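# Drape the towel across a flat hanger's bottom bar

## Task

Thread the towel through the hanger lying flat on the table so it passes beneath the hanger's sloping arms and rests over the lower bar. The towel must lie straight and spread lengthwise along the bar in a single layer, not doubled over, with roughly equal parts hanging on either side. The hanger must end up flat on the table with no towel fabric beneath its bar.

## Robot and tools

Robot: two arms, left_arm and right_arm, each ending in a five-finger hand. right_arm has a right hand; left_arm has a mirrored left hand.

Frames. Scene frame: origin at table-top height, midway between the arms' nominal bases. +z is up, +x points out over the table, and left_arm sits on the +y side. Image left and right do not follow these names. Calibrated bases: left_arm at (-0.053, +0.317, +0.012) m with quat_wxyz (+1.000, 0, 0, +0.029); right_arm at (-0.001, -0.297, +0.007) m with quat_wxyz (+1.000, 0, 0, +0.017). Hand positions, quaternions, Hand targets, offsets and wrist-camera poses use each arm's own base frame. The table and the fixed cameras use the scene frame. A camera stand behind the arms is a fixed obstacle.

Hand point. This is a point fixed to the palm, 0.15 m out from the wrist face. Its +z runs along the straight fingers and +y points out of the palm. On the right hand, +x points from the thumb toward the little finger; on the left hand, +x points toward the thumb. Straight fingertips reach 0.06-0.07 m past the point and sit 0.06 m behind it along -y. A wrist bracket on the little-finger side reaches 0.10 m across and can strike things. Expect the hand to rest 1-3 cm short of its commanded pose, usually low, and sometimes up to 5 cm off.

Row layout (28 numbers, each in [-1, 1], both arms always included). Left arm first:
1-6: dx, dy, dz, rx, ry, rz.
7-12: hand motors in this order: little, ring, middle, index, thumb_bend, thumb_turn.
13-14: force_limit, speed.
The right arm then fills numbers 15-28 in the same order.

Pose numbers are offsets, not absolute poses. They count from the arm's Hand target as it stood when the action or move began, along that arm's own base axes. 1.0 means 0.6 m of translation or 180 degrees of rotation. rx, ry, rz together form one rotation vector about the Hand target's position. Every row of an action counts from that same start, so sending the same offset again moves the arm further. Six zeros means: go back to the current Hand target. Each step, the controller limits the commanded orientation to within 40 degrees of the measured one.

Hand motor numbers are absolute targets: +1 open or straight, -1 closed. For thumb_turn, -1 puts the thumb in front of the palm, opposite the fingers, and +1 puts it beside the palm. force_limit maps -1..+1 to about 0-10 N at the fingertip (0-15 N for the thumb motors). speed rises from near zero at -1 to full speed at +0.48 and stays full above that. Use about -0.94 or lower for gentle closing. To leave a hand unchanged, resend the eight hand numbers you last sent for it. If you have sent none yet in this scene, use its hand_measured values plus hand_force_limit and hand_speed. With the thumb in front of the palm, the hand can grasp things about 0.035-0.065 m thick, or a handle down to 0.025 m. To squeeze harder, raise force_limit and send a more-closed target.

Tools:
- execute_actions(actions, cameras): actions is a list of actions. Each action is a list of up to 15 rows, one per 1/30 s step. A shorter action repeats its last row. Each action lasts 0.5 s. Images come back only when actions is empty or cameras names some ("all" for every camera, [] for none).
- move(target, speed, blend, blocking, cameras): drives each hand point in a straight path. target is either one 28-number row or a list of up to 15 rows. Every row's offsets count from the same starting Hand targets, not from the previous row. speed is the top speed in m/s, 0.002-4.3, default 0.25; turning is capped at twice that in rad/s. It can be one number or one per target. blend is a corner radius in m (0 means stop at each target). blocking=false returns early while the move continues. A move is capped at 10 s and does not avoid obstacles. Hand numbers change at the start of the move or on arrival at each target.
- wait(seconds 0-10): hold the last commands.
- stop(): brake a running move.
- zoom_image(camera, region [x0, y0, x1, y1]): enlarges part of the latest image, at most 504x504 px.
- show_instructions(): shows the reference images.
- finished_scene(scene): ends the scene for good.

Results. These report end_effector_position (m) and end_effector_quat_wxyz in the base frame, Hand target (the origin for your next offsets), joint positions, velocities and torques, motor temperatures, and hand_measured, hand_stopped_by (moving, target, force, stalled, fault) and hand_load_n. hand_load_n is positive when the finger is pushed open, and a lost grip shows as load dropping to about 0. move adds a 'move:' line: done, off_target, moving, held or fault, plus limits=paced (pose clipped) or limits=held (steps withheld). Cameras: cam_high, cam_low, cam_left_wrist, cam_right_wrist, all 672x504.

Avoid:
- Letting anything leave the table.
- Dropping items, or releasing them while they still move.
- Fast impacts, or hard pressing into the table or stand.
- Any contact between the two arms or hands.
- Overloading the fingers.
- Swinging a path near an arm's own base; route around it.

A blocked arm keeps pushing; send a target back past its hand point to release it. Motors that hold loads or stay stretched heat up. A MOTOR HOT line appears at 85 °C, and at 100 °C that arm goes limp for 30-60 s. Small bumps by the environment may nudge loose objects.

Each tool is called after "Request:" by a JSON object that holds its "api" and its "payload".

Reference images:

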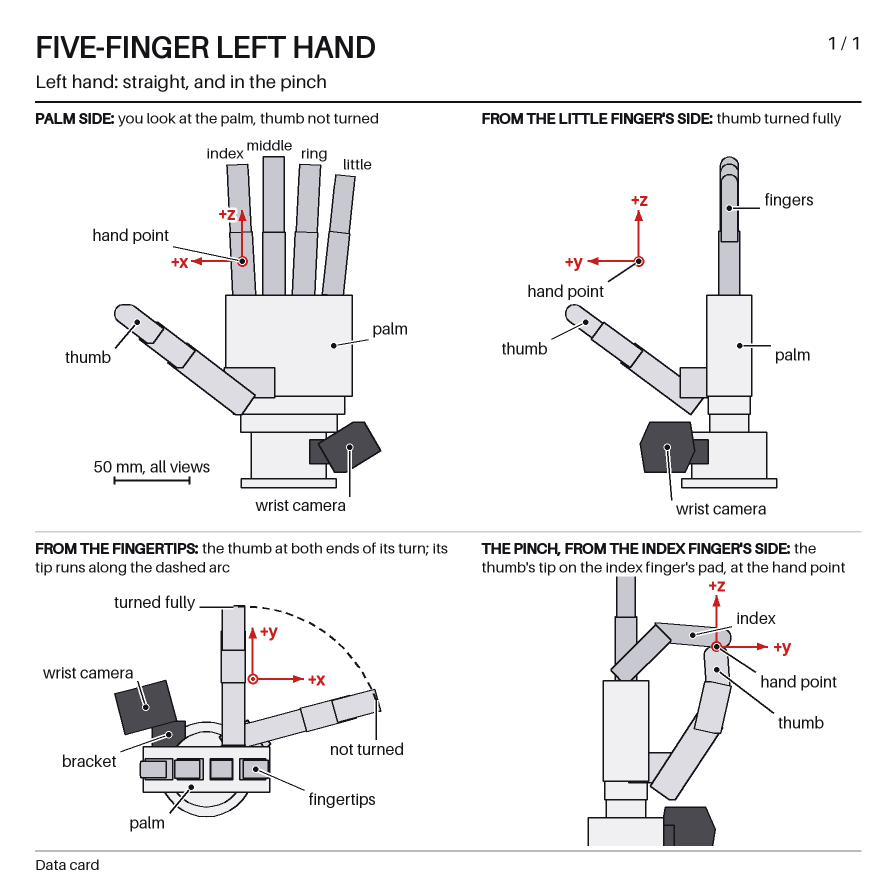

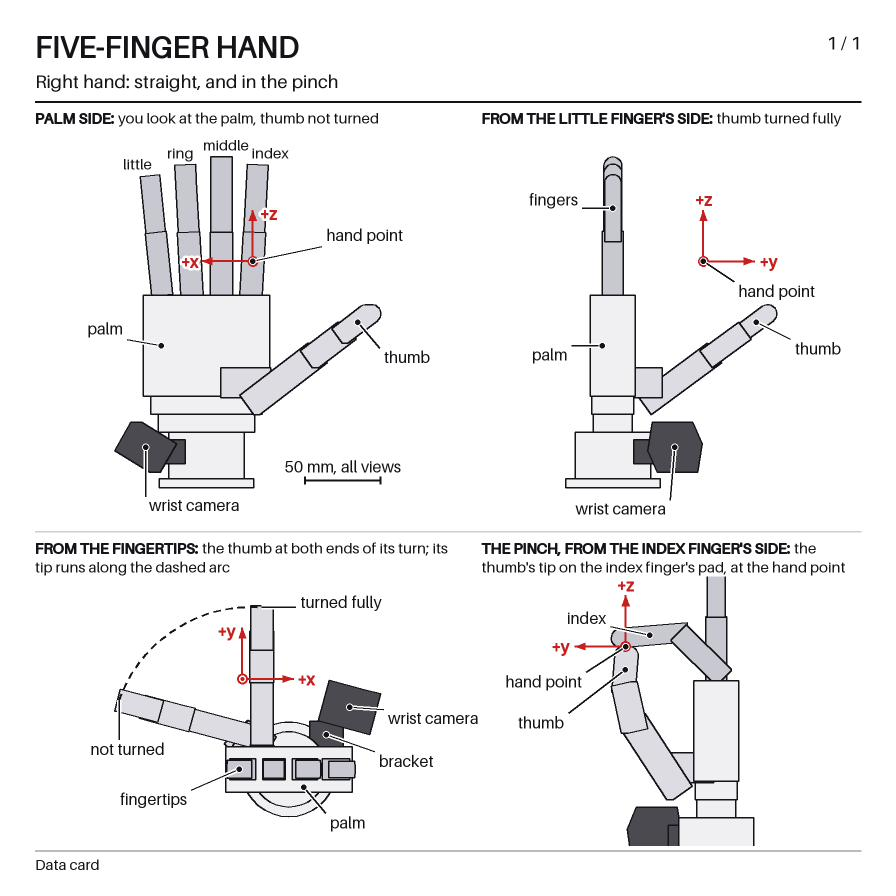

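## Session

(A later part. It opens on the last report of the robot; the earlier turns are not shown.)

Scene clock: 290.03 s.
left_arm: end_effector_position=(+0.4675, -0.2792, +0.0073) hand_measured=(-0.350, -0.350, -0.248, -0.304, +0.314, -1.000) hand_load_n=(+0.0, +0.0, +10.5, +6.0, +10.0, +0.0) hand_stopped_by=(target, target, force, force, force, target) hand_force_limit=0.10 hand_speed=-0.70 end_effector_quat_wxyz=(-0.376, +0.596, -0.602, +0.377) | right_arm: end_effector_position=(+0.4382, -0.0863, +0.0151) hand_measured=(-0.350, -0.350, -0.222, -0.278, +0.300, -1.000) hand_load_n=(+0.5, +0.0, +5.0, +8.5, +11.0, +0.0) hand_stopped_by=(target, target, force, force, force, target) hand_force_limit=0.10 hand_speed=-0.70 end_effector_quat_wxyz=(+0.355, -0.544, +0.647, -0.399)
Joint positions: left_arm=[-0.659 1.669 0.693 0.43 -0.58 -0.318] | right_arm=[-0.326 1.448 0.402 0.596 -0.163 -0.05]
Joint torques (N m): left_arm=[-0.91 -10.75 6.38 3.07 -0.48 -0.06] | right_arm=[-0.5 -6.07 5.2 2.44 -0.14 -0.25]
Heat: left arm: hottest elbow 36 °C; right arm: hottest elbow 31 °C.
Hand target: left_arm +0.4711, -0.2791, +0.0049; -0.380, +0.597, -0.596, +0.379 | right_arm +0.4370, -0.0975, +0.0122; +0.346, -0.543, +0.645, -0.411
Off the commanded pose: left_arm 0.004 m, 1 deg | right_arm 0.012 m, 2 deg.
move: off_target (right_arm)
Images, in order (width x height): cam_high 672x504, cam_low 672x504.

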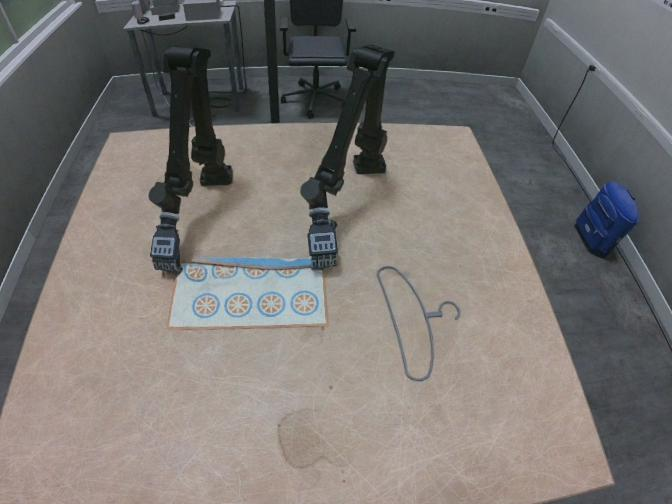

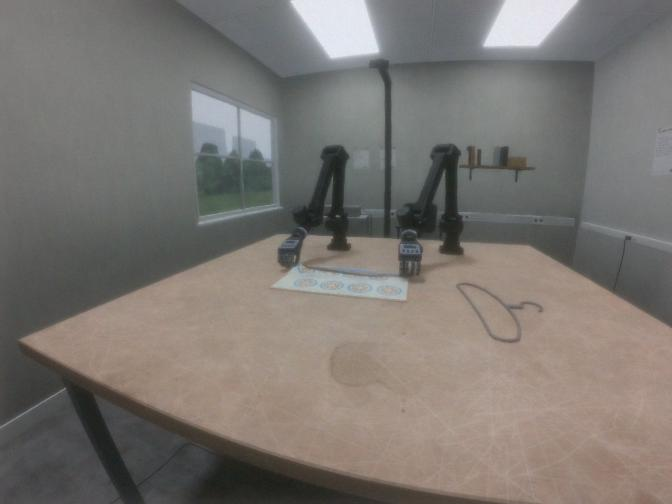

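Request:
{"api": "move", "payload": {"target": [[-0.05,0.01,0.07,0,0,0,-0.35,-0.35,-0.42,-0.42,0.1,-1,0.1,-0.7,-0.05,-0.01,0.07,0,0,0,-0.35,-0.35,-0.42,-0.42,0.1,-1,0.1,-0.7],[-0.1,0.013,0.05,0,0,0,-0.35,-0.35,-0.42,-0.42,0.1,-1,0.1,-0.7,-0.1,-0.013,0.05,0,0,0,-0.35,-0.35,-0.42,-0.42,0.1,-1,0.1,-0.7],[-0.115,0.013,-0.005,0,0,0,-0.35,-0.35,-0.42,-0.42,0.1,-1,0.1,-0.7,-0.115,-0.013,-0.005,0,0,0,-0.35,-0.35,-0.42,-0.42,0.1,-1,0.1,-0.7]], "speed": 0.1, "blend": 0.01, "cameras": ["cam_high","cam_left_wrist","cam_right_wrist"]}}

Request:
{"api": "zoom_image", "payload": {"camera": "cam_high", "region": [140, 210, 360, 350]}}

Scene clock: 293.43 s.
left_arm: end_effector_position=(+0.3992, -0.2720, +0.0031) hand_measured=(-0.350, -0.350, -0.248, -0.304, +0.314, -1.000) hand_load_n=(+0.5, +0.0, +9.0, +4.5, +12.0, +1.0) hand_stopped_by=(target, target, force, force, force, target) hand_force_limit=0.10 hand_speed=-0.70 end_effector_quat_wxyz=(-0.376, +0.595, -0.602, +0.376) | right_arm: end_effector_position=(+0.3718, -0.0939, +0.0146) hand_measured=(-0.350, -0.350, -0.222, -0.278, +0.300, -1.000) hand_load_n=(+0.0, +0.0, +4.5, +9.0, +10.5, +1.0) hand_stopped_by=(target, target, force, force, force, target) hand_force_limit=0.10 hand_speed=-0.70 end_effector_quat_wxyz=(+0.362, -0.540, +0.647, -0.399)
Joint positions: left_arm=[-0.764 1.566 0.539 0.441 -0.667 -0.384] | right_arm=[-0.452 1.297 0.247 0.598 -0.283 -0.094]
Joint torques (N m): left_arm=[-0.79 -8.76 5.75 2.93 -0.58 -0.08] | right_arm=[-0.62 -3.72 4.97 2.24 -0.02 -0.37]
Heat: left arm: hottest elbow 36 °C; right arm: hottest elbow 31 °C.
Hand target: left_arm +0.4021, -0.2713, +0.0019; -0.380, +0.597, -0.596, +0.379 | right_arm +0.3680, -0.1053, +0.0092; +0.346, -0.543, +0.645, -0.411
Off the commanded pose: left_arm 0.003 m, 1 deg | right_arm 0.013 m, 2 deg.
move: off_target (right_arm)
camera_calibration:
cam_left_wrist: T_world_to_cam=[[0.358572, -0.291335, 0.886876, -0.230499], [-0.609391, -0.792746, -0.0140314, 0.0225486], [0.707155, -0.535423, -0.461794, -0.314668], [0, 0, 0, 1]] pos_world=[0.31891, -0.217757, 0.0594284]
cam_right_wrist: T_world_to_cam=[[-0.445037, -0.206511, -0.871376, 0.155472], [-0.411267, 0.911495, -0.00597282, 0.24431], [0.795488, 0.35571, -0.49058, -0.138967], [0, 0, 0, 1]] pos_world=[0.280214, -0.141148, 0.0687586]
Images, in order (width x height): cam_high 672x504, cam_left_wrist 672x504, cam_right_wrist 672x504.

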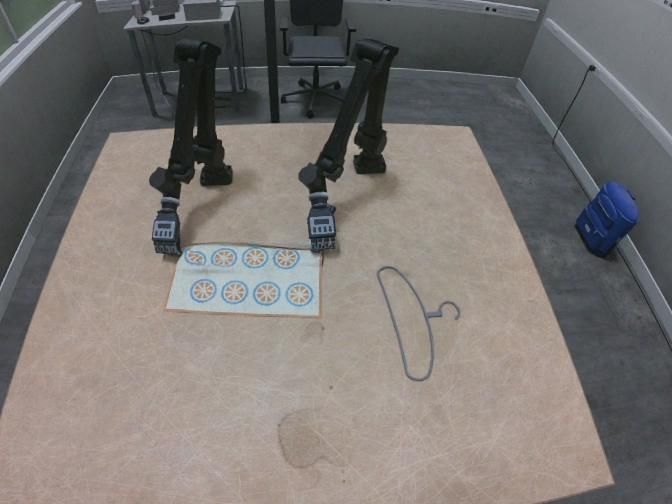

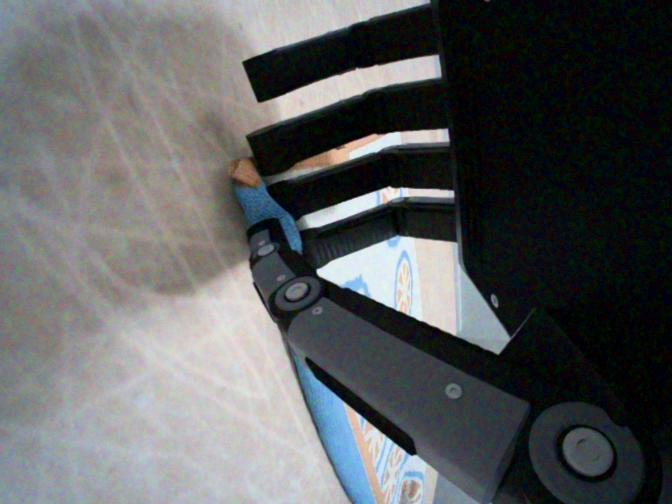

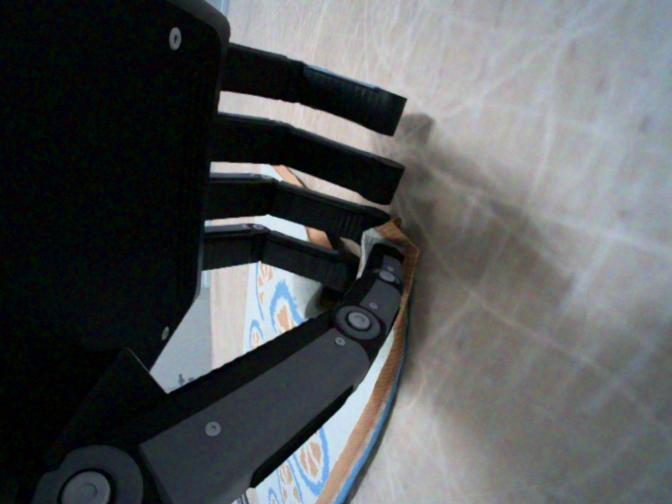

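Scaled by 2.291 from the camera's 672x504 image, which has a finer 960x720 frame.

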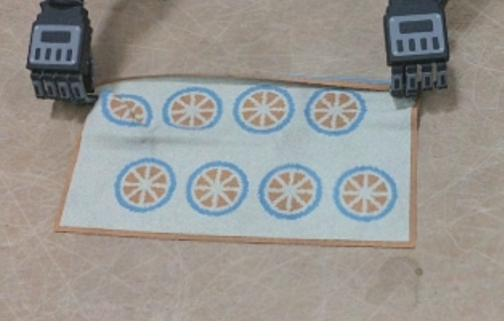

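Request:
{"api": "move", "payload": {"target": [[0,0,0.01,0,0,0,-0.1,-0.1,-0.1,-0.1,0.3,-1,0.1,-0.3,0,0,0.01,0,0,0,-0.1,-0.1,-0.1,-0.1,0.3,-1,0.1,-0.3],[0,0,0.02,0,0,0,0.3,0.3,0.2,0.2,0.4,-1,0.1,-0.3,0,0,0.02,0,0,0,0.3,0.3,0.2,0.2,0.4,-1,0.1,-0.3],[0,0,0.25,0,0,0,0.3,0.3,0.2,0.2,0.4,-1,0.1,-0.3,0,0,0.25,0,0,0,0.3,0.3,0.2,0.2,0.4,-1,0.1,-0.3]], "speed": 0.1, "cameras": ["cam_high","cam_left_wrist","cam_right_wrist"]}}

Request:
{"api": "zoom_image", "payload": {"camera": "cam_high", "region": [140, 200, 360, 340]}}

Scene clock: 299.37 s.
left_arm: end_effector_position=(+0.3835, -0.2577, +0.1120) hand_measured=(+0.300, +0.300, +0.200, +0.200, +0.400, -1.000) hand_load_n=(+0.0, +0.0, +0.0, +0.0, +0.0, +0.0) hand_stopped_by=(target, target, target, target, target, target) hand_force_limit=0.10 hand_speed=-0.30 end_effector_quat_wxyz=(-0.375, +0.595, -0.619, +0.349) | right_arm: end_effector_position=(+0.3481, -0.0935, +0.1168) hand_measured=(+0.300, +0.300, +0.200, +0.200, +0.400, -1.000) hand_load_n=(+0.0, +0.0, +0.0, +0.0, +0.0, +0.0) hand_stopped_by=(target, target, target, target, target, target) hand_force_limit=0.10 hand_speed=-0.30 end_effector_quat_wxyz=(+0.335, -0.547, +0.668, -0.377)
Joint positions: left_arm=[-0.765 1.218 0.648 -0.081 -0.669 -0.385] | right_arm=[-0.47 0.83 0.413 -0.117 -0.271 -0.116]
Joint torques (N m): left_arm=[-0.62 -9.29 14.31 1.55 -0.57 -0.05] | right_arm=[-0.03 -3.66 15.1 1.21 -0.09 -0.16]
Heat: left arm: hottest elbow 35 °C; right arm: hottest elbow 31 °C.
Hand target: left_arm +0.4021, -0.2713, +0.1519; -0.380, +0.597, -0.596, +0.379 | right_arm +0.3680, -0.1053, +0.1592; +0.346, -0.543, +0.645, -0.411
Off the commanded pose: left_arm 0.046 m, 4 deg | right_arm 0.048 m, 5 deg.
move: off_target (left_arm, right_arm); target 2's new numbers were sent with right_arm's hand 0.014 m and 2 deg from that target
camera_calibration:
cam_left_wrist: T_world_to_cam=[[0.398704, -0.329392, 0.855883, -0.338941], [-0.609866, -0.792232, -0.0207961, 0.0269515], [0.684908, -0.513682, -0.516751, -0.225259], [0, 0, 0, 1]] pos_world=[0.305855, -0.206004, 0.174252]
cam_right_wrist: T_world_to_cam=[[-0.515739, -0.18684, -0.836125, 0.256379], [-0.392184, 0.919162, 0.0365118, 0.223936], [0.761712, 0.346745, -0.547323, -0.0525238], [0, 0, 0, 1]] pos_world=[0.260057, -0.139719, 0.177441]
Images, in order (width x height): cam_high 672x504, cam_left_wrist 672x504, cam_right_wrist 672x504.

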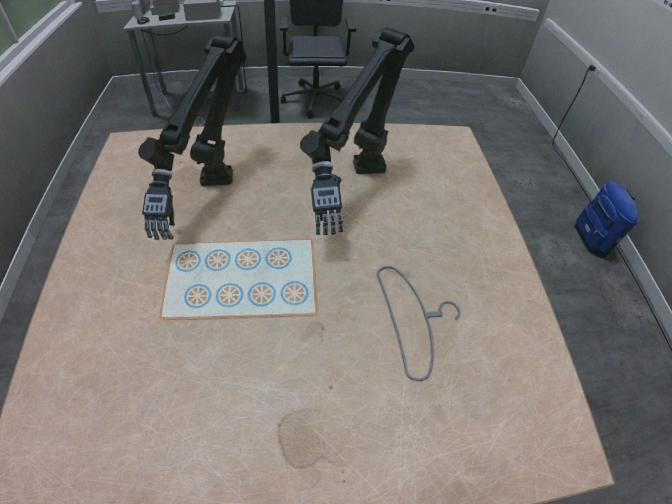

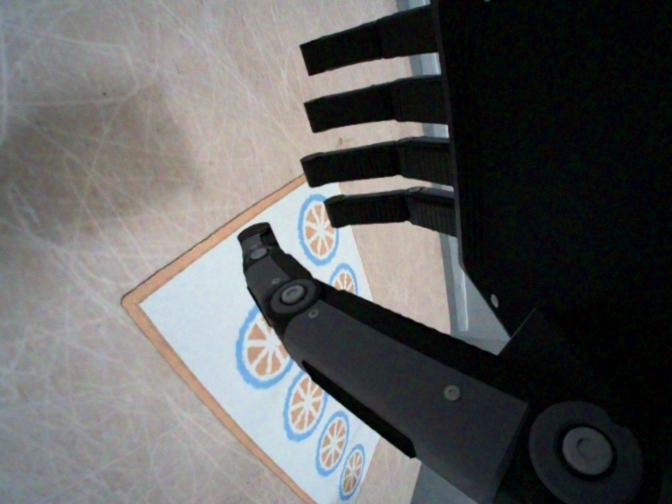

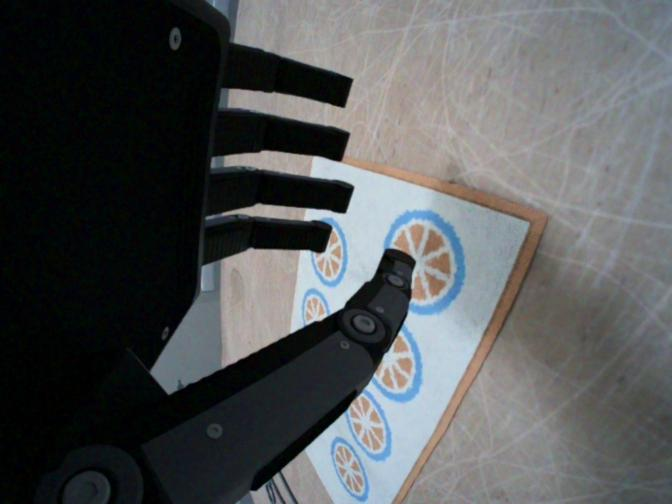

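Scaled by 2.291 from the camera's 672x504 image, which has a finer 960x720 frame.

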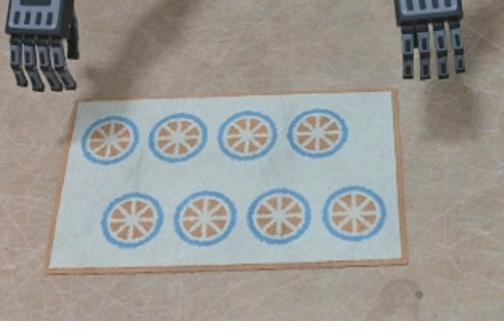

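Request:
{"api": "zoom_image", "payload": {"camera": "cam_high", "region": [360, 250, 480, 390]}}

Scaled by 3.600 from the camera's 672x504 image, which has a finer 960x720 frame.

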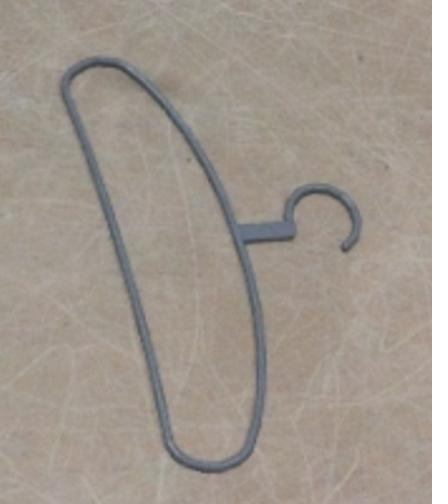

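Request:
{"api": "move", "payload": {"target": [[0.2,0.3,0.05,0.0012,-0.036,0.01,1,1,0.18,0.18,0.33,-1,-0.1,0.3,0.12,0.1,0.05,0,0,0.15,0.3,0.3,0,0,0.35,-1,0.1,0.3],[0.497,0.558,0.0,0.0024,-0.0726,0.0204,1,1,0.18,0.18,0.33,-1,-0.1,0.3,0.37,0.725,0.03,0,0,0.528,0.3,0.3,0,0,0.35,-1,0.1,0.3]], "speed": 0.35, "blend": 0.05, "cameras": ["cam_high","cam_left_wrist","cam_right_wrist"]}}

Scene clock: 313.50 s.
left_arm: end_effector_position=(+0.6709, +0.0556, +0.1098) hand_measured=(+1.000, +1.000, +0.180, +0.180, +0.330, -1.000) hand_load_n=(+0.0, +0.0, +0.0, +0.0, +0.5, +0.0) hand_stopped_by=(target, target, target, target, target, target) hand_force_limit=-0.10 hand_speed=0.30 end_effector_quat_wxyz=(-0.426, +0.596, -0.546, +0.407) | right_arm: end_effector_position=(+0.5684, +0.3258, +0.1460) hand_measured=(+0.300, +0.300, +0.000, +0.000, +0.350, -1.000) hand_load_n=(+0.0, +0.0, +0.0, +0.0, +0.0, +0.0) hand_stopped_by=(target, target, target, target, target, target) hand_force_limit=0.10 hand_speed=0.30 end_effector_quat_wxyz=(-0.524, +0.850, -0.058, -0.005)
Joint positions: left_arm=[0.152 1.721 1.021 0.387 0.081 0.005] | right_arm=[0.289 1.922 1.612 -0.669 -0.996 -0.817]
Joint torques (N m): left_arm=[-0.38 -15.15 13.98 4.03 0.12 0.08] | right_arm=[0.44 -17.85 14.79 0.54 -1.03 -0.15]
Heat: left arm: hottest elbow 36 °C; right arm: hottest elbow 33 °C.
Hand target: left_arm +0.7003, +0.0635, +0.1519; -0.460, +0.567, -0.531, +0.430 | right_arm +0.5900, +0.3297, +0.1772; -0.537, +0.843, -0.035, +0.022
Off the commanded pose: left_arm 0.052 m, 6 deg | right_arm 0.038 m, 4 deg.
move: off_target (left_arm, right_arm)
camera_calibration:
cam_left_wrist: T_world_to_cam=[[0.254574, -0.246182, 0.935193, -0.265166], [-0.535107, -0.841375, -0.0758205, 0.409084], [0.805513, -0.481127, -0.345926, -0.363818], [0, 0, 0, 1]] pos_world=[0.579469, 0.103872, 0.153144]
cam_right_wrist: T_world_to_cam=[[0.203558, -0.458718, -0.864952, 0.156718], [-0.88227, -0.468948, 0.0410676, 0.653945], [-0.424456, 0.754762, -0.500172, 0.184538], [0, 0, 0, 1]] pos_world=[0.623383, 0.239273, 0.200999]
Images, in order (width x height): cam_high 672x504, cam_left_wrist 672x504, cam_right_wrist 672x504.

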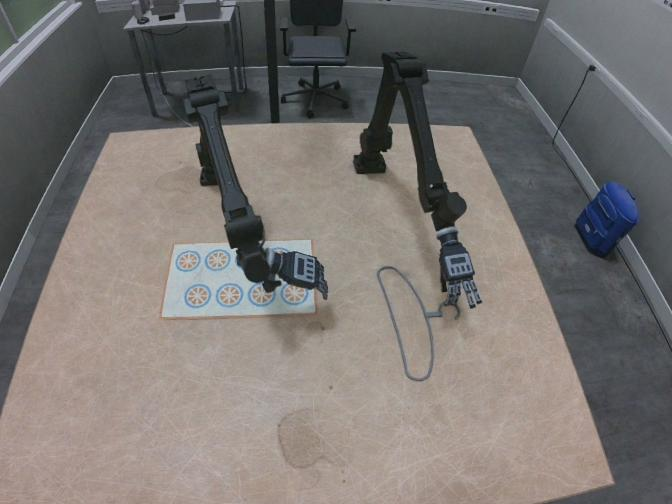

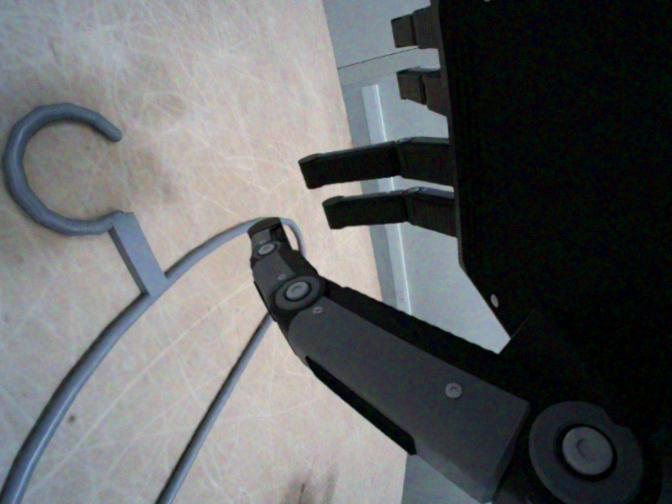

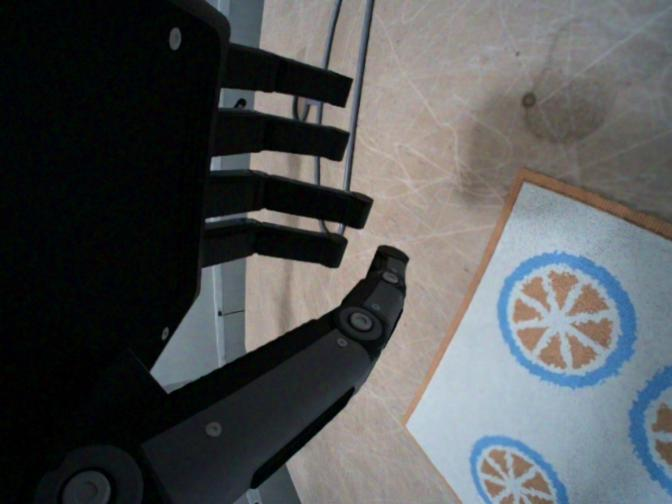

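Request:
{"api": "move", "payload": {"target": [-0.025,-0.01,-0.15,0,0,0,1,1,0.18,0.18,0.33,-1,-0.1,0.3,0.008,0.008,-0.17,0,0,0,0.3,0.3,0,0,0.35,-1,0.1,0.3], "speed": 0.15, "cameras": ["cam_left_wrist","cam_right_wrist"]}}

Scene clock: 316.60 s.
left_arm: end_effector_position=(+0.6743, +0.0564, +0.0402) hand_measured=(+1.000, +1.000, +0.180, +0.180, +0.330, -1.000) hand_load_n=(+0.0, -0.5, +0.0, +0.0, +0.5, +0.0) hand_stopped_by=(target, target, target, target, target, target) hand_force_limit=-0.10 hand_speed=0.30 end_effector_quat_wxyz=(-0.439, +0.587, -0.538, +0.417) | right_arm: end_effector_position=(+0.5863, +0.3301, +0.0618) hand_measured=(+0.300, +0.300, +0.000, +0.000, +0.350, -1.000) hand_load_n=(-0.5, +0.5, +0.0, +0.0, +0.0, +0.0) hand_stopped_by=(target, target, target, target, target, target) hand_force_limit=0.10 hand_speed=0.30 end_effector_quat_wxyz=(-0.527, +0.848, -0.053, +0.003)
Joint positions: left_arm=[0.152 1.877 0.969 0.636 0.08 0.005] | right_arm=[0.288 2.043 1.565 -0.48 -0.996 -0.818]
Joint torques (N m): left_arm=[-0.91 -16.62 8.2 4.03 -0.11 0.07] | right_arm=[0.91 -19.78 9.01 1.95 -0.9 -0.09]
Heat: left arm: hottest elbow 36 °C; right arm: hottest elbow 32 °C.
Hand target: left_arm +0.6853, +0.0575, +0.0619; -0.460, +0.567, -0.531, +0.430 | right_arm +0.5948, +0.3345, +0.0752; -0.537, +0.843, -0.035, +0.022
Off the commanded pose: left_arm 0.024 m, 4 deg | right_arm 0.016 m, 3 deg.
move: off_target (left_arm, right_arm)
camera_calibration:
cam_left_wrist: T_world_to_cam=[[0.218005, -0.25197, 0.94286, -0.176094], [-0.530314, -0.841608, -0.102293, 0.404008], [0.819293, -0.477711, -0.317098, -0.400798], [0, 0, 0, 1]] pos_world=[0.581011, 0.10418, 0.080267]
cam_right_wrist: T_world_to_cam=[[0.22083, -0.454045, -0.863178, 0.0703428], [-0.883284, -0.468395, 0.0204094, 0.676849], [-0.413575, 0.757924, -0.504486, 0.139715], [0, 0, 0, 1]] pos_world=[0.640099, 0.243078, 0.117389]
Images, in order (width x height): cam_left_wrist 672x504, cam_right_wrist 672x504.

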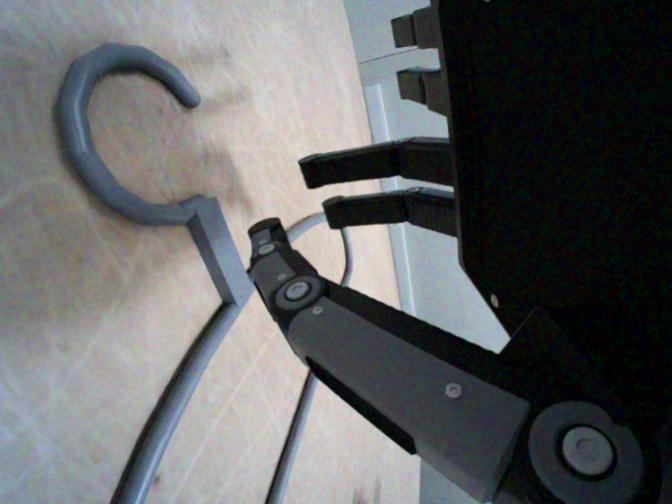

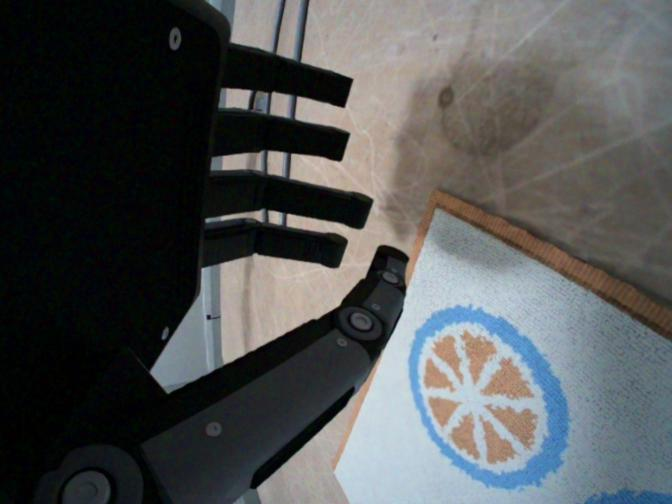

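Request:
{"api": "move", "payload": {"target": [-0.022,0.003,-0.123,0,0,0,1,1,0.18,0.18,0.33,-1,-0.1,0.3,-0.02,0.024,-0.137,0,0,0,0.3,0.3,0,0,0.35,-1,0.1,0.3], "speed": 0.1, "cameras": ["cam_left_wrist","cam_right_wrist"]}}

Scene clock: 320.37 s.
left_arm: end_effector_position=(+0.6712, +0.0572, +0.0020) hand_measured=(+1.000, +1.000, +0.180, +0.180, +0.330, -1.000) hand_load_n=(+0.0, +0.0, +0.0, +0.0, -1.5, -0.5) hand_stopped_by=(target, target, target, target, target, target) hand_force_limit=-0.10 hand_speed=0.30 end_effector_quat_wxyz=(-0.457, +0.568, -0.527, +0.436) | right_arm: end_effector_position=(+0.5892, +0.3387, +0.0197) hand_measured=(+0.300, +0.300, +0.000, +0.000, +0.350, -1.000) hand_load_n=(+0.0, +0.0, +0.0, +0.0, -2.5, +0.5) hand_stopped_by=(target, target, target, target, target, target) hand_force_limit=0.10 hand_speed=0.30 end_effector_quat_wxyz=(-0.544, +0.837, -0.038, +0.028)
Joint positions: left_arm=[0.158 1.992 0.931 0.858 0.095 0.005] | right_arm=[0.295 2.089 1.488 -0.258 -1.006 -0.781]
Joint torques (N m): left_arm=[-0.26 -13.74 6.26 3.1 0.02 0.08] | right_arm=[1.79 -15.79 6.84 1.94 -0.19 -0.08]
Heat: left arm: hottest elbow 36 °C; right arm: hottest elbow 32 °C.
Hand target: left_arm +0.6721, +0.0593, -0.0119; -0.460, +0.567, -0.531, +0.430 | right_arm +0.5828, +0.3489, -0.0070; -0.537, +0.843, -0.035, +0.022
Off the commanded pose: left_arm 0.014 m, 1 deg | right_arm 0.029 m, 1 deg.
move: off_target (left_arm, right_arm)
camera_calibration:
cam_left_wrist: T_world_to_cam=[[0.15048, -0.260238, 0.953746, -0.0934364], [-0.529182, -0.836089, -0.144641, 0.398209], [0.835058, -0.48294, -0.263528, -0.420432], [0, 0, 0, 1]] pos_world=[0.57587, 0.10558, 0.0359163]
cam_right_wrist: T_world_to_cam=[[0.271858, -0.421444, -0.865146, -0.00367755], [-0.883462, -0.465748, -0.0507307, 0.684948], [-0.38156, 0.778115, -0.498948, 0.0873298], [0, 0, 0, 1]] pos_world=[0.639447, 0.249511, 0.0751393]
Images, in order (width x height): cam_left_wrist 672x504, cam_right_wrist 672x504.

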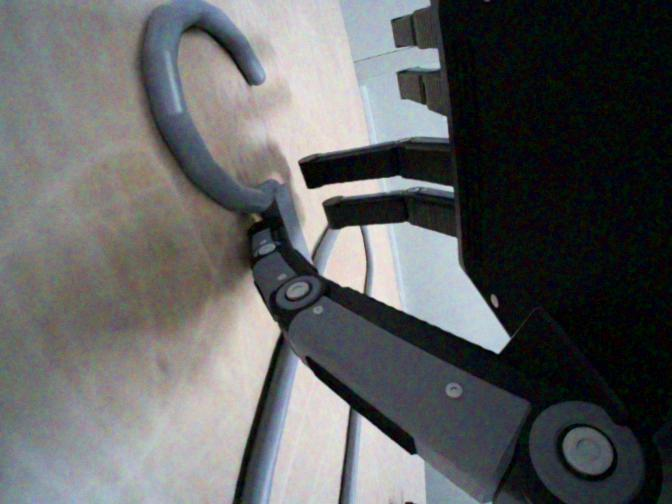

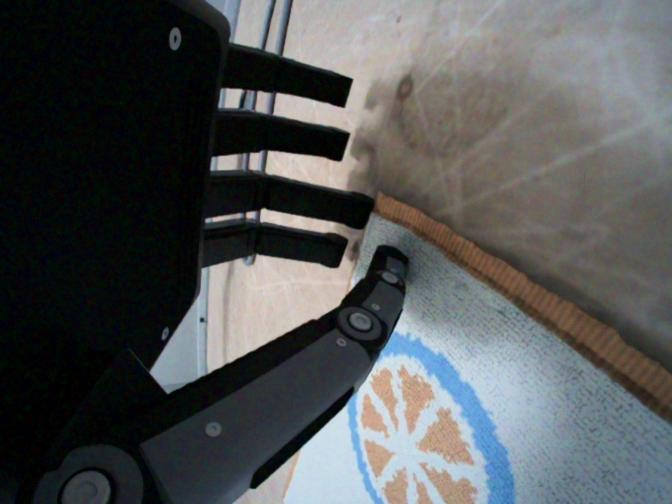

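Request:
{"api": "move", "payload": {"target": [0,0,0,0,0,0,1,1,-0.2,-0.2,0.1,-1,-0.1,-0.7,0,0,-0.01,0,0,0,0,0,-0.2,-0.2,0.35,-1,0.2,-0.5], "speed": 0.1}}

Request:
{"api": "move", "payload": {"target": [0,0,0,0,0,0,1,1,-0.2,-0.2,0.1,-1,-0.1,-0.7,0,0,0,0,0,0,-0.35,-0.35,-0.42,-0.42,0.1,-1,0.1,-0.7], "speed": 0.1, "cameras": ["cam_high","cam_left_wrist","cam_right_wrist"]}}

Scene clock: 322.30 s.
left_arm: end_effector_position=(+0.6713, +0.0573, -0.0011) hand_measured=(+1.000, +1.000, -0.036, -0.092, +0.180, -1.000) hand_load_n=(+0.0, +0.0, +4.5, +7.0, +7.0, +0.0) hand_stopped_by=(target, target, force, force, force, target) hand_force_limit=-0.10 hand_speed=-0.70 end_effector_quat_wxyz=(-0.458, +0.569, -0.526, +0.435) | right_arm: end_effector_position=(+0.5903, +0.3394, +0.0194) hand_measured=(+0.000, +0.000, -0.200, -0.200, +0.350, -1.000) hand_load_n=(+0.0, +0.0, +0.5, +0.0, -3.5, +1.0) hand_stopped_by=(target, target, target, target, target, target) hand_force_limit=0.20 hand_speed=-0.50 end_effector_quat_wxyz=(-0.546, +0.836, -0.037, +0.031)
Joint positions: left_arm=[0.157 2 0.931 0.866 0.089 0.005] | right_arm=[0.295 2.091 1.487 -0.246 -1.007 -0.778]
Joint torques (N m): left_arm=[-0.26 -14.33 6.35 2.76 0.01 0.07] | right_arm=[1.73 -15.15 6.69 1.94 -0.19 -0.12]
Heat: left arm: hottest elbow 35 °C; right arm: hottest elbow 32 °C.
Hand target: left_arm +0.6721, +0.0593, -0.0119; -0.460, +0.567, -0.531, +0.430 | right_arm +0.5828, +0.3489, -0.0130; -0.537, +0.843, -0.035, +0.022
Off the commanded pose: left_arm 0.011 m, 1 deg | right_arm 0.035 m, 2 deg.
move: off_target (left_arm, right_arm)

Scene clock: 323.30 s.
left_arm: end_effector_position=(+0.6713, +0.0573, -0.0011) hand_measured=(+1.000, +1.000, -0.036, -0.092, +0.180, -1.000) hand_load_n=(+0.0, +0.0, +4.5, +7.0, +7.5, +0.5) hand_stopped_by=(target, target, force, force, force, target) hand_force_limit=-0.10 hand_speed=-0.70 end_effector_quat_wxyz=(-0.458, +0.569, -0.526, +0.435) | right_arm: end_effector_position=(+0.5906, +0.3395, +0.0195) hand_measured=(-0.350, -0.350, -0.248, -0.306, +0.314, -1.000) hand_load_n=(+0.5, +0.0, +9.0, +7.5, +10.0, +1.5) hand_stopped_by=(target, target, force, force, force, target) hand_force_limit=0.10 hand_speed=-0.70 end_effector_quat_wxyz=(-0.546, +0.836, -0.036, +0.031)
Joint positions: left_arm=[0.157 2 0.931 0.866 0.089 0.005] | right_arm=[0.295 2.091 1.487 -0.244 -1.007 -0.778]
Joint torques (N m): left_arm=[-0.26 -14.45 6.34 2.71 0.01 0.08] | right_arm=[1.79 -15.27 6.74 1.83 -0.19 -0.12]
Heat: left arm: hottest elbow 35 °C; right arm: hottest elbow 32 °C.
Hand target: left_arm +0.6721, +0.0593, -0.0119; -0.460, +0.567, -0.531, +0.430 | right_arm +0.5828, +0.3489, -0.0130; -0.537, +0.843, -0.035, +0.022
Off the commanded pose: left_arm 0.011 m, 1 deg | right_arm 0.035 m, 2 deg.
move: off_target (left_arm, right_arm)
camera_calibration:
cam_left_wrist: T_world_to_cam=[[0.151854, -0.260791, 0.953377, -0.0912718], [-0.525453, -0.83827, -0.14561, 0.395442], [0.837162, -0.478843, -0.264328, -0.422893], [0, 0, 0, 1]] pos_world=[0.575675, 0.105185, 0.0328145]
cam_right_wrist: T_world_to_cam=[[0.277952, -0.417642, -0.865054, -0.0088635], [-0.883175, -0.465302, -0.05913, 0.686389], [-0.377816, 0.780429, -0.498182, 0.0841359], [0, 0, 0, 1]] pos_world=[0.640453, 0.250014, 0.0748338]
Images, in order (width x height): cam_high 672x504, cam_left_wrist 672x504, cam_right_wrist 672x504.

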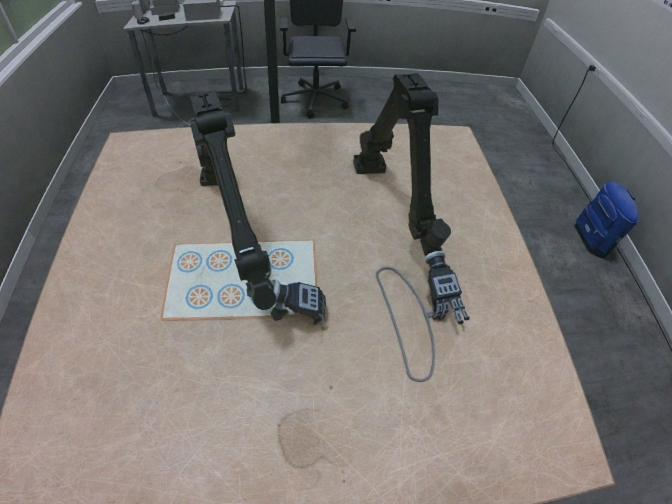

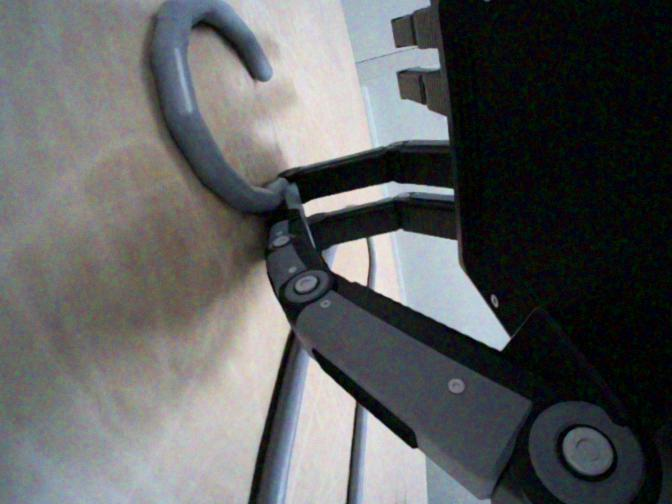

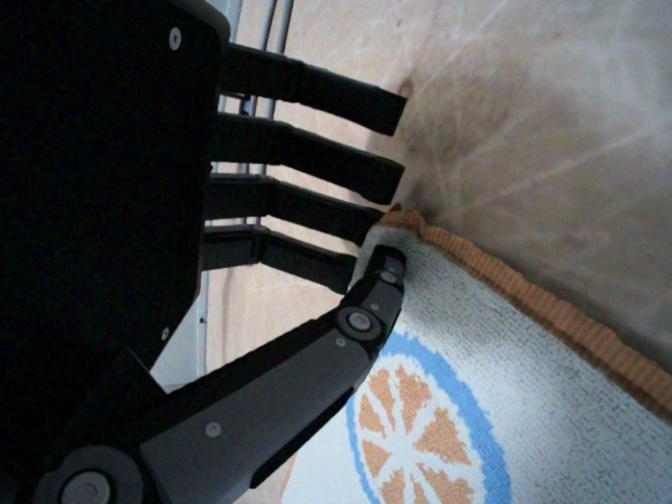

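Request:
{"api": "move", "payload": {"target": [[0,0,0.1,0,0,0,1,1,-0.2,-0.2,0.1,-1,-0.1,-0.7,0.02,-0.005,0.12,0,0,0,-0.35,-0.35,-0.42,-0.42,0.1,-1,0.1,-0.7],[-0.188,-0.130,0.128,0,0,-0.122,1,1,-0.2,-0.2,0.1,-1,-0.1,-0.7,0.037,-0.015,0.263,0,0,0,-0.35,-0.35,-0.42,-0.42,0.1,-1,0.1,-0.7]], "speed": 0.12, "blend": 0.01, "cameras": ["all"]}}

Request:
{"api": "zoom_image", "payload": {"camera": "cam_high", "region": [220, 210, 460, 370]}}

Scene clock: 329.27 s.
left_arm: end_effector_position=(+0.5528, -0.0210, +0.0432) hand_measured=(+1.000, +1.000, -0.038, -0.094, +0.178, -1.000) hand_load_n=(+0.0, -0.5, +0.0, +0.0, +0.0, +0.0) hand_stopped_by=(target, target, force, force, force, target) hand_force_limit=-0.10 hand_speed=-0.70 end_effector_quat_wxyz=(+0.350, -0.476, +0.632, -0.502) | right_arm: end_effector_position=(+0.5817, +0.3330, +0.0971) hand_measured=(-0.350, -0.350, -0.248, -0.306, +0.316, -1.000) hand_load_n=(+0.0, +0.0, +9.0, +5.0, +12.0, +1.0) hand_stopped_by=(target, target, force, force, force, target) hand_force_limit=0.10 hand_speed=-0.70 end_effector_quat_wxyz=(-0.521, +0.851, -0.061, -0.014)
Joint positions: left_arm=[0.161 1.696 0.664 0.749 0.462 0.092] | right_arm=[0.294 2.014 1.625 -0.608 -0.996 -0.815]
Joint torques (N m): left_arm=[0.15 -14.62 6.74 2.48 0.24 0.08] | right_arm=[-0.03 -21.3 14.48 0.51 -0.83 -0.15]
Heat: left arm: hottest elbow 35 °C; right arm: hottest elbow 32 °C.
Hand target: left_arm +0.5593, -0.0187, +0.0649; +0.369, -0.456, +0.630, -0.510 | right_arm +0.6050, +0.3399, +0.1448; -0.537, +0.843, -0.035, +0.022
Off the commanded pose: left_arm 0.023 m, 3 deg | right_arm 0.053 m, 6 deg.
move: off_target (left_arm, right_arm)
camera_calibration:
cam_left_wrist: T_world_to_cam=[[0.0971694, -0.292627, 0.951277, -0.106317], [-0.80413, -0.586284, -0.098211, 0.431269], [0.586458, -0.755407, -0.292279, -0.215504], [0, 0, 0, 1]] pos_world=[0.483512, 0.0589417, 0.0805048]
cam_right_wrist: T_world_to_cam=[[0.188841, -0.462489, -0.866281, 0.12491], [-0.879443, -0.472161, 0.0603664, 0.668651], [-0.436943, 0.750445, -0.495896, 0.168716], [0, 0, 0, 1]] pos_world=[0.638172, 0.246868, 0.151508]

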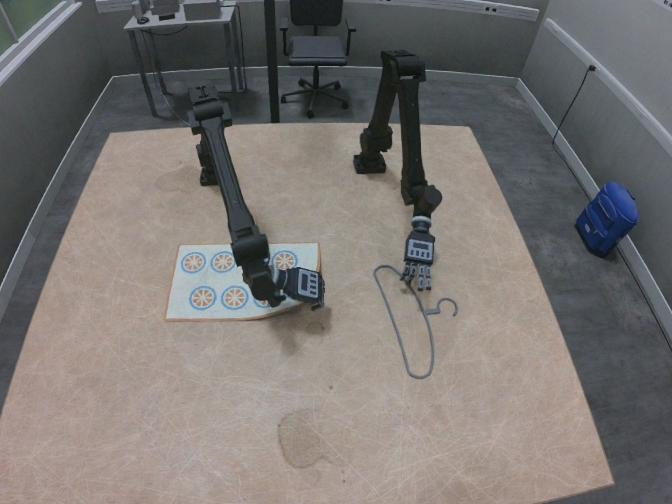

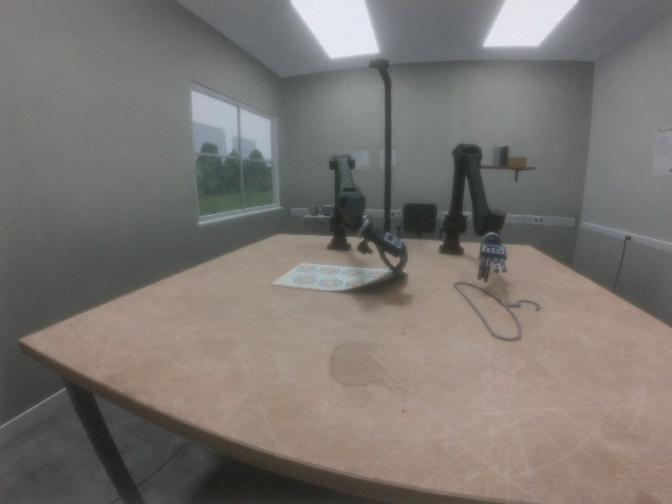

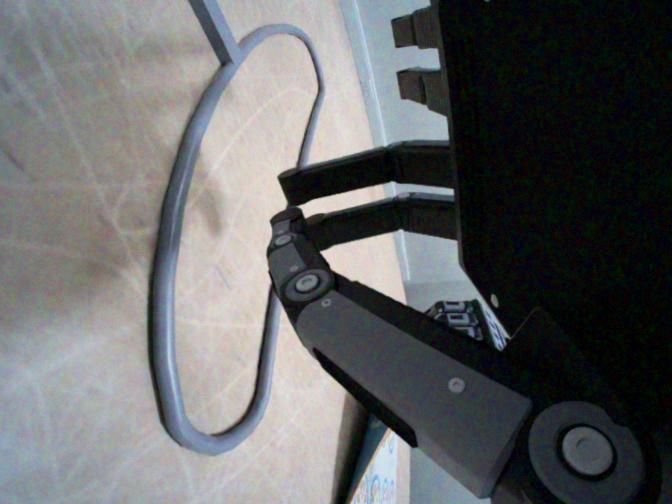

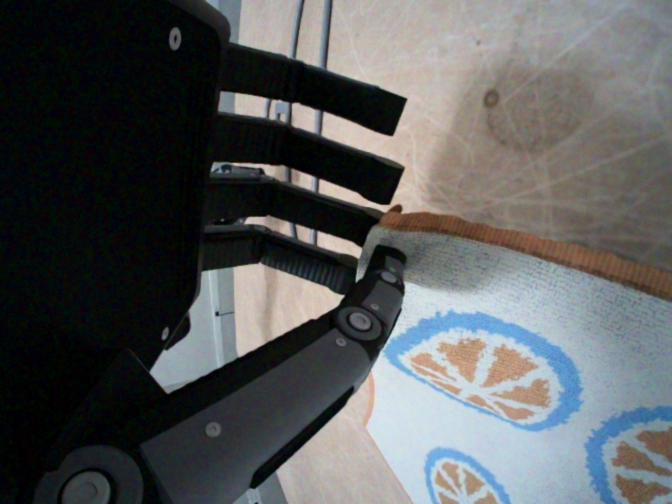

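Scaled by 2.100 from the camera's 672x504 image, which has a finer 960x720 frame.

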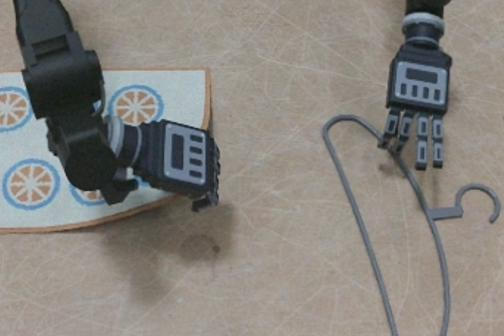

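Request:
{"api": "move", "payload": {"target": [[0.03,0.02,0.13,0,0,0.03,1,1,0.18,0.18,0.33,-1,-0.1,0.3,0,0,0,0,0,0,-0.35,-0.35,-0.42,-0.42,0.1,-1,0.1,-0.7],[0.188,0.108,0.058,0,0,0.122,1,1,0.18,0.18,0.33,-1,-0.1,0.3,0,0,0,0,0,0,-0.35,-0.35,-0.42,-0.42,0.1,-1,0.1,-0.7]], "speed": 0.2, "blend": 0.01, "cameras": ["cam_high","cam_left_wrist"]}}

Scene clock: 333.53 s.
left_arm: end_effector_position=(+0.6416, +0.0447, +0.0621) hand_measured=(+1.000, +1.000, +0.180, +0.180, +0.330, -1.000) hand_load_n=(+0.0, +0.0, +0.0, +0.0, +0.0, +0.0) hand_stopped_by=(target, target, target, target, target, target) hand_force_limit=-0.10 hand_speed=0.30 end_effector_quat_wxyz=(-0.432, +0.590, -0.550, +0.403) | right_arm: end_effector_position=(+0.5817, +0.3330, +0.0971) hand_measured=(-0.350, -0.350, -0.248, -0.306, +0.316, -1.000) hand_load_n=(+0.0, +0.0, +8.5, +5.0, +12.0, +1.0) hand_stopped_by=(target, target, force, force, force, target) hand_force_limit=0.10 hand_speed=-0.70 end_effector_quat_wxyz=(-0.521, +0.851, -0.061, -0.014)
Joint positions: left_arm=[0.135 1.755 0.892 0.556 0.063 0.02] | right_arm=[0.294 2.014 1.625 -0.608 -0.996 -0.815]
Joint torques (N m): left_arm=[-0.97 -14.45 12.49 4.01 -0.12 -0.12] | right_arm=[0.03 -21.3 14.46 0.53 -0.82 -0.14]
Heat: left arm: hottest elbow 34 °C; right arm: hottest elbow 32 °C.
Hand target: left_arm +0.6721, +0.0461, +0.0997; -0.460, +0.567, -0.531, +0.430 | right_arm +0.6050, +0.3399, +0.1448; -0.537, +0.843, -0.035, +0.022
Off the commanded pose: left_arm 0.048 m, 6 deg | right_arm 0.053 m, 6 deg.
move: off_target (left_arm, right_arm)
camera_calibration:
cam_left_wrist: T_world_to_cam=[[0.249535, -0.266737, 0.930905, -0.21134], [-0.538084, -0.837439, -0.0957188, 0.383419], [0.805108, -0.47702, -0.352497, -0.361467], [0, 0, 0, 1]] pos_world=[0.550068, 0.0922912, 0.106022]
Images, in order (width x height): cam_high 672x504, cam_left_wrist 672x504.

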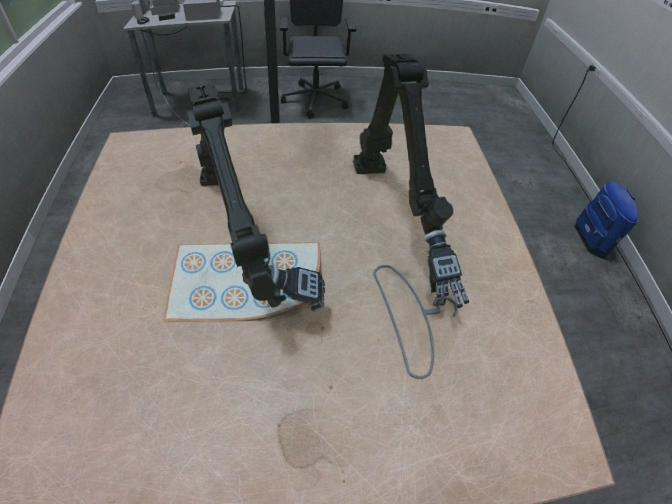

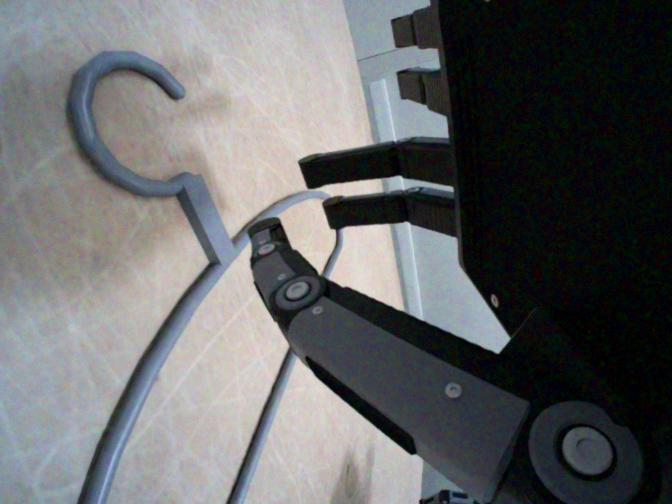

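Request:
{"api": "zoom_image", "payload": {"camera": "cam_high", "region": [360, 250, 480, 390]}}

Scaled by 3.600 from the camera's 672x504 image, which has a finer 960x720 frame.

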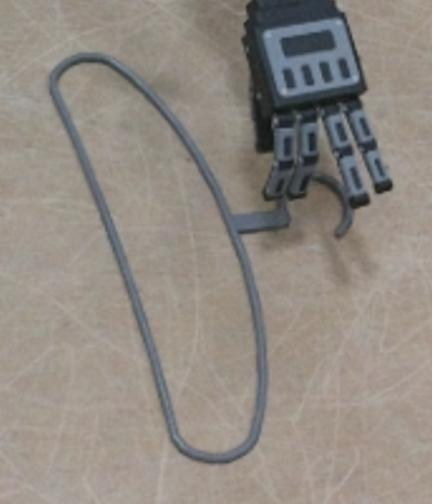

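Request:
{"api": "move", "payload": {"target": [[0.0,0.005,-0.09,0,0,-0.043,1,1,0.08,0.08,0.28,-1,-0.1,0.3,0,0,0,0,0,0,-0.35,-0.35,-0.42,-0.42,0.1,-1,0.1,-0.7]], "speed": 0.15, "cameras": ["cam_left_wrist"]}}

Scene clock: 339.87 s.
left_arm: end_effector_position=(+0.6441, +0.0406, +0.0141) hand_measured=(+1.000, +1.000, +0.080, +0.080, +0.280, -1.000) hand_load_n=(+0.0, +0.0, +0.0, +0.0, +0.0, +0.0) hand_stopped_by=(target, target, target, target, target, target) hand_force_limit=-0.10 hand_speed=0.30 end_effector_quat_wxyz=(-0.396, +0.559, -0.579, +0.442) | right_arm: end_effector_position=(+0.5817, +0.3330, +0.0971) hand_measured=(-0.350, -0.350, -0.248, -0.306, +0.316, -1.000) hand_load_n=(+0.0, +0.0, +9.0, +5.0, +11.5, +1.0) hand_stopped_by=(target, target, force, force, force, target) hand_force_limit=0.10 hand_speed=-0.70 end_effector_quat_wxyz=(-0.521, +0.851, -0.061, -0.014)
Joint positions: left_arm=[0.178 1.89 0.903 0.679 0.239 0.038] | right_arm=[0.294 2.014 1.625 -0.608 -0.996 -0.815]
Joint torques (N m): left_arm=[-0.67 -15.44 11.1 3.99 0.19 0.09] | right_arm=[0.09 -21.3 14.46 0.51 -0.82 -0.14]
Heat: left arm: hottest elbow 34 °C; right arm: hottest elbow 33 °C.
Hand target: left_arm +0.6721, +0.0491, +0.0457; -0.430, +0.530, -0.568, +0.460 | right_arm +0.6050, +0.3399, +0.1448; -0.537, +0.843, -0.035, +0.022
Off the commanded pose: left_arm 0.043 m, 6 deg | right_arm 0.053 m, 6 deg.
move: off_target (left_arm, right_arm)
camera_calibration:
cam_left_wrist: T_world_to_cam=[[0.208443, -0.263641, 0.941831, -0.142126], [-0.642296, -0.763117, -0.0714637, 0.440623], [0.737568, -0.590038, -0.328402, -0.334577], [0, 0, 0, 1]] pos_world=[0.559409, 0.101364, 0.0554713]
Images, in order (width x height): cam_left_wrist 672x504.

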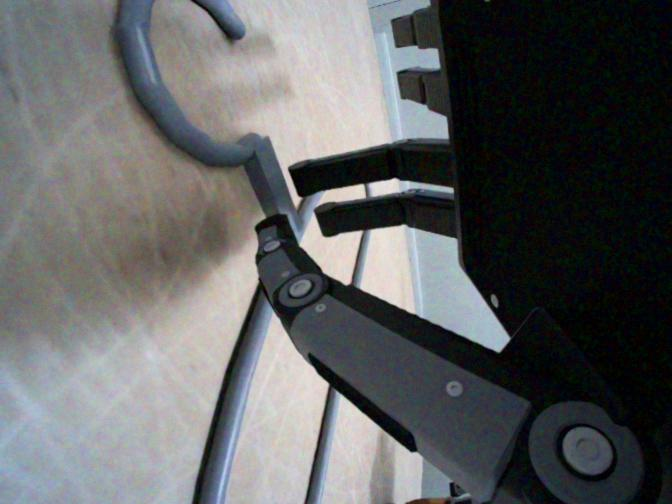

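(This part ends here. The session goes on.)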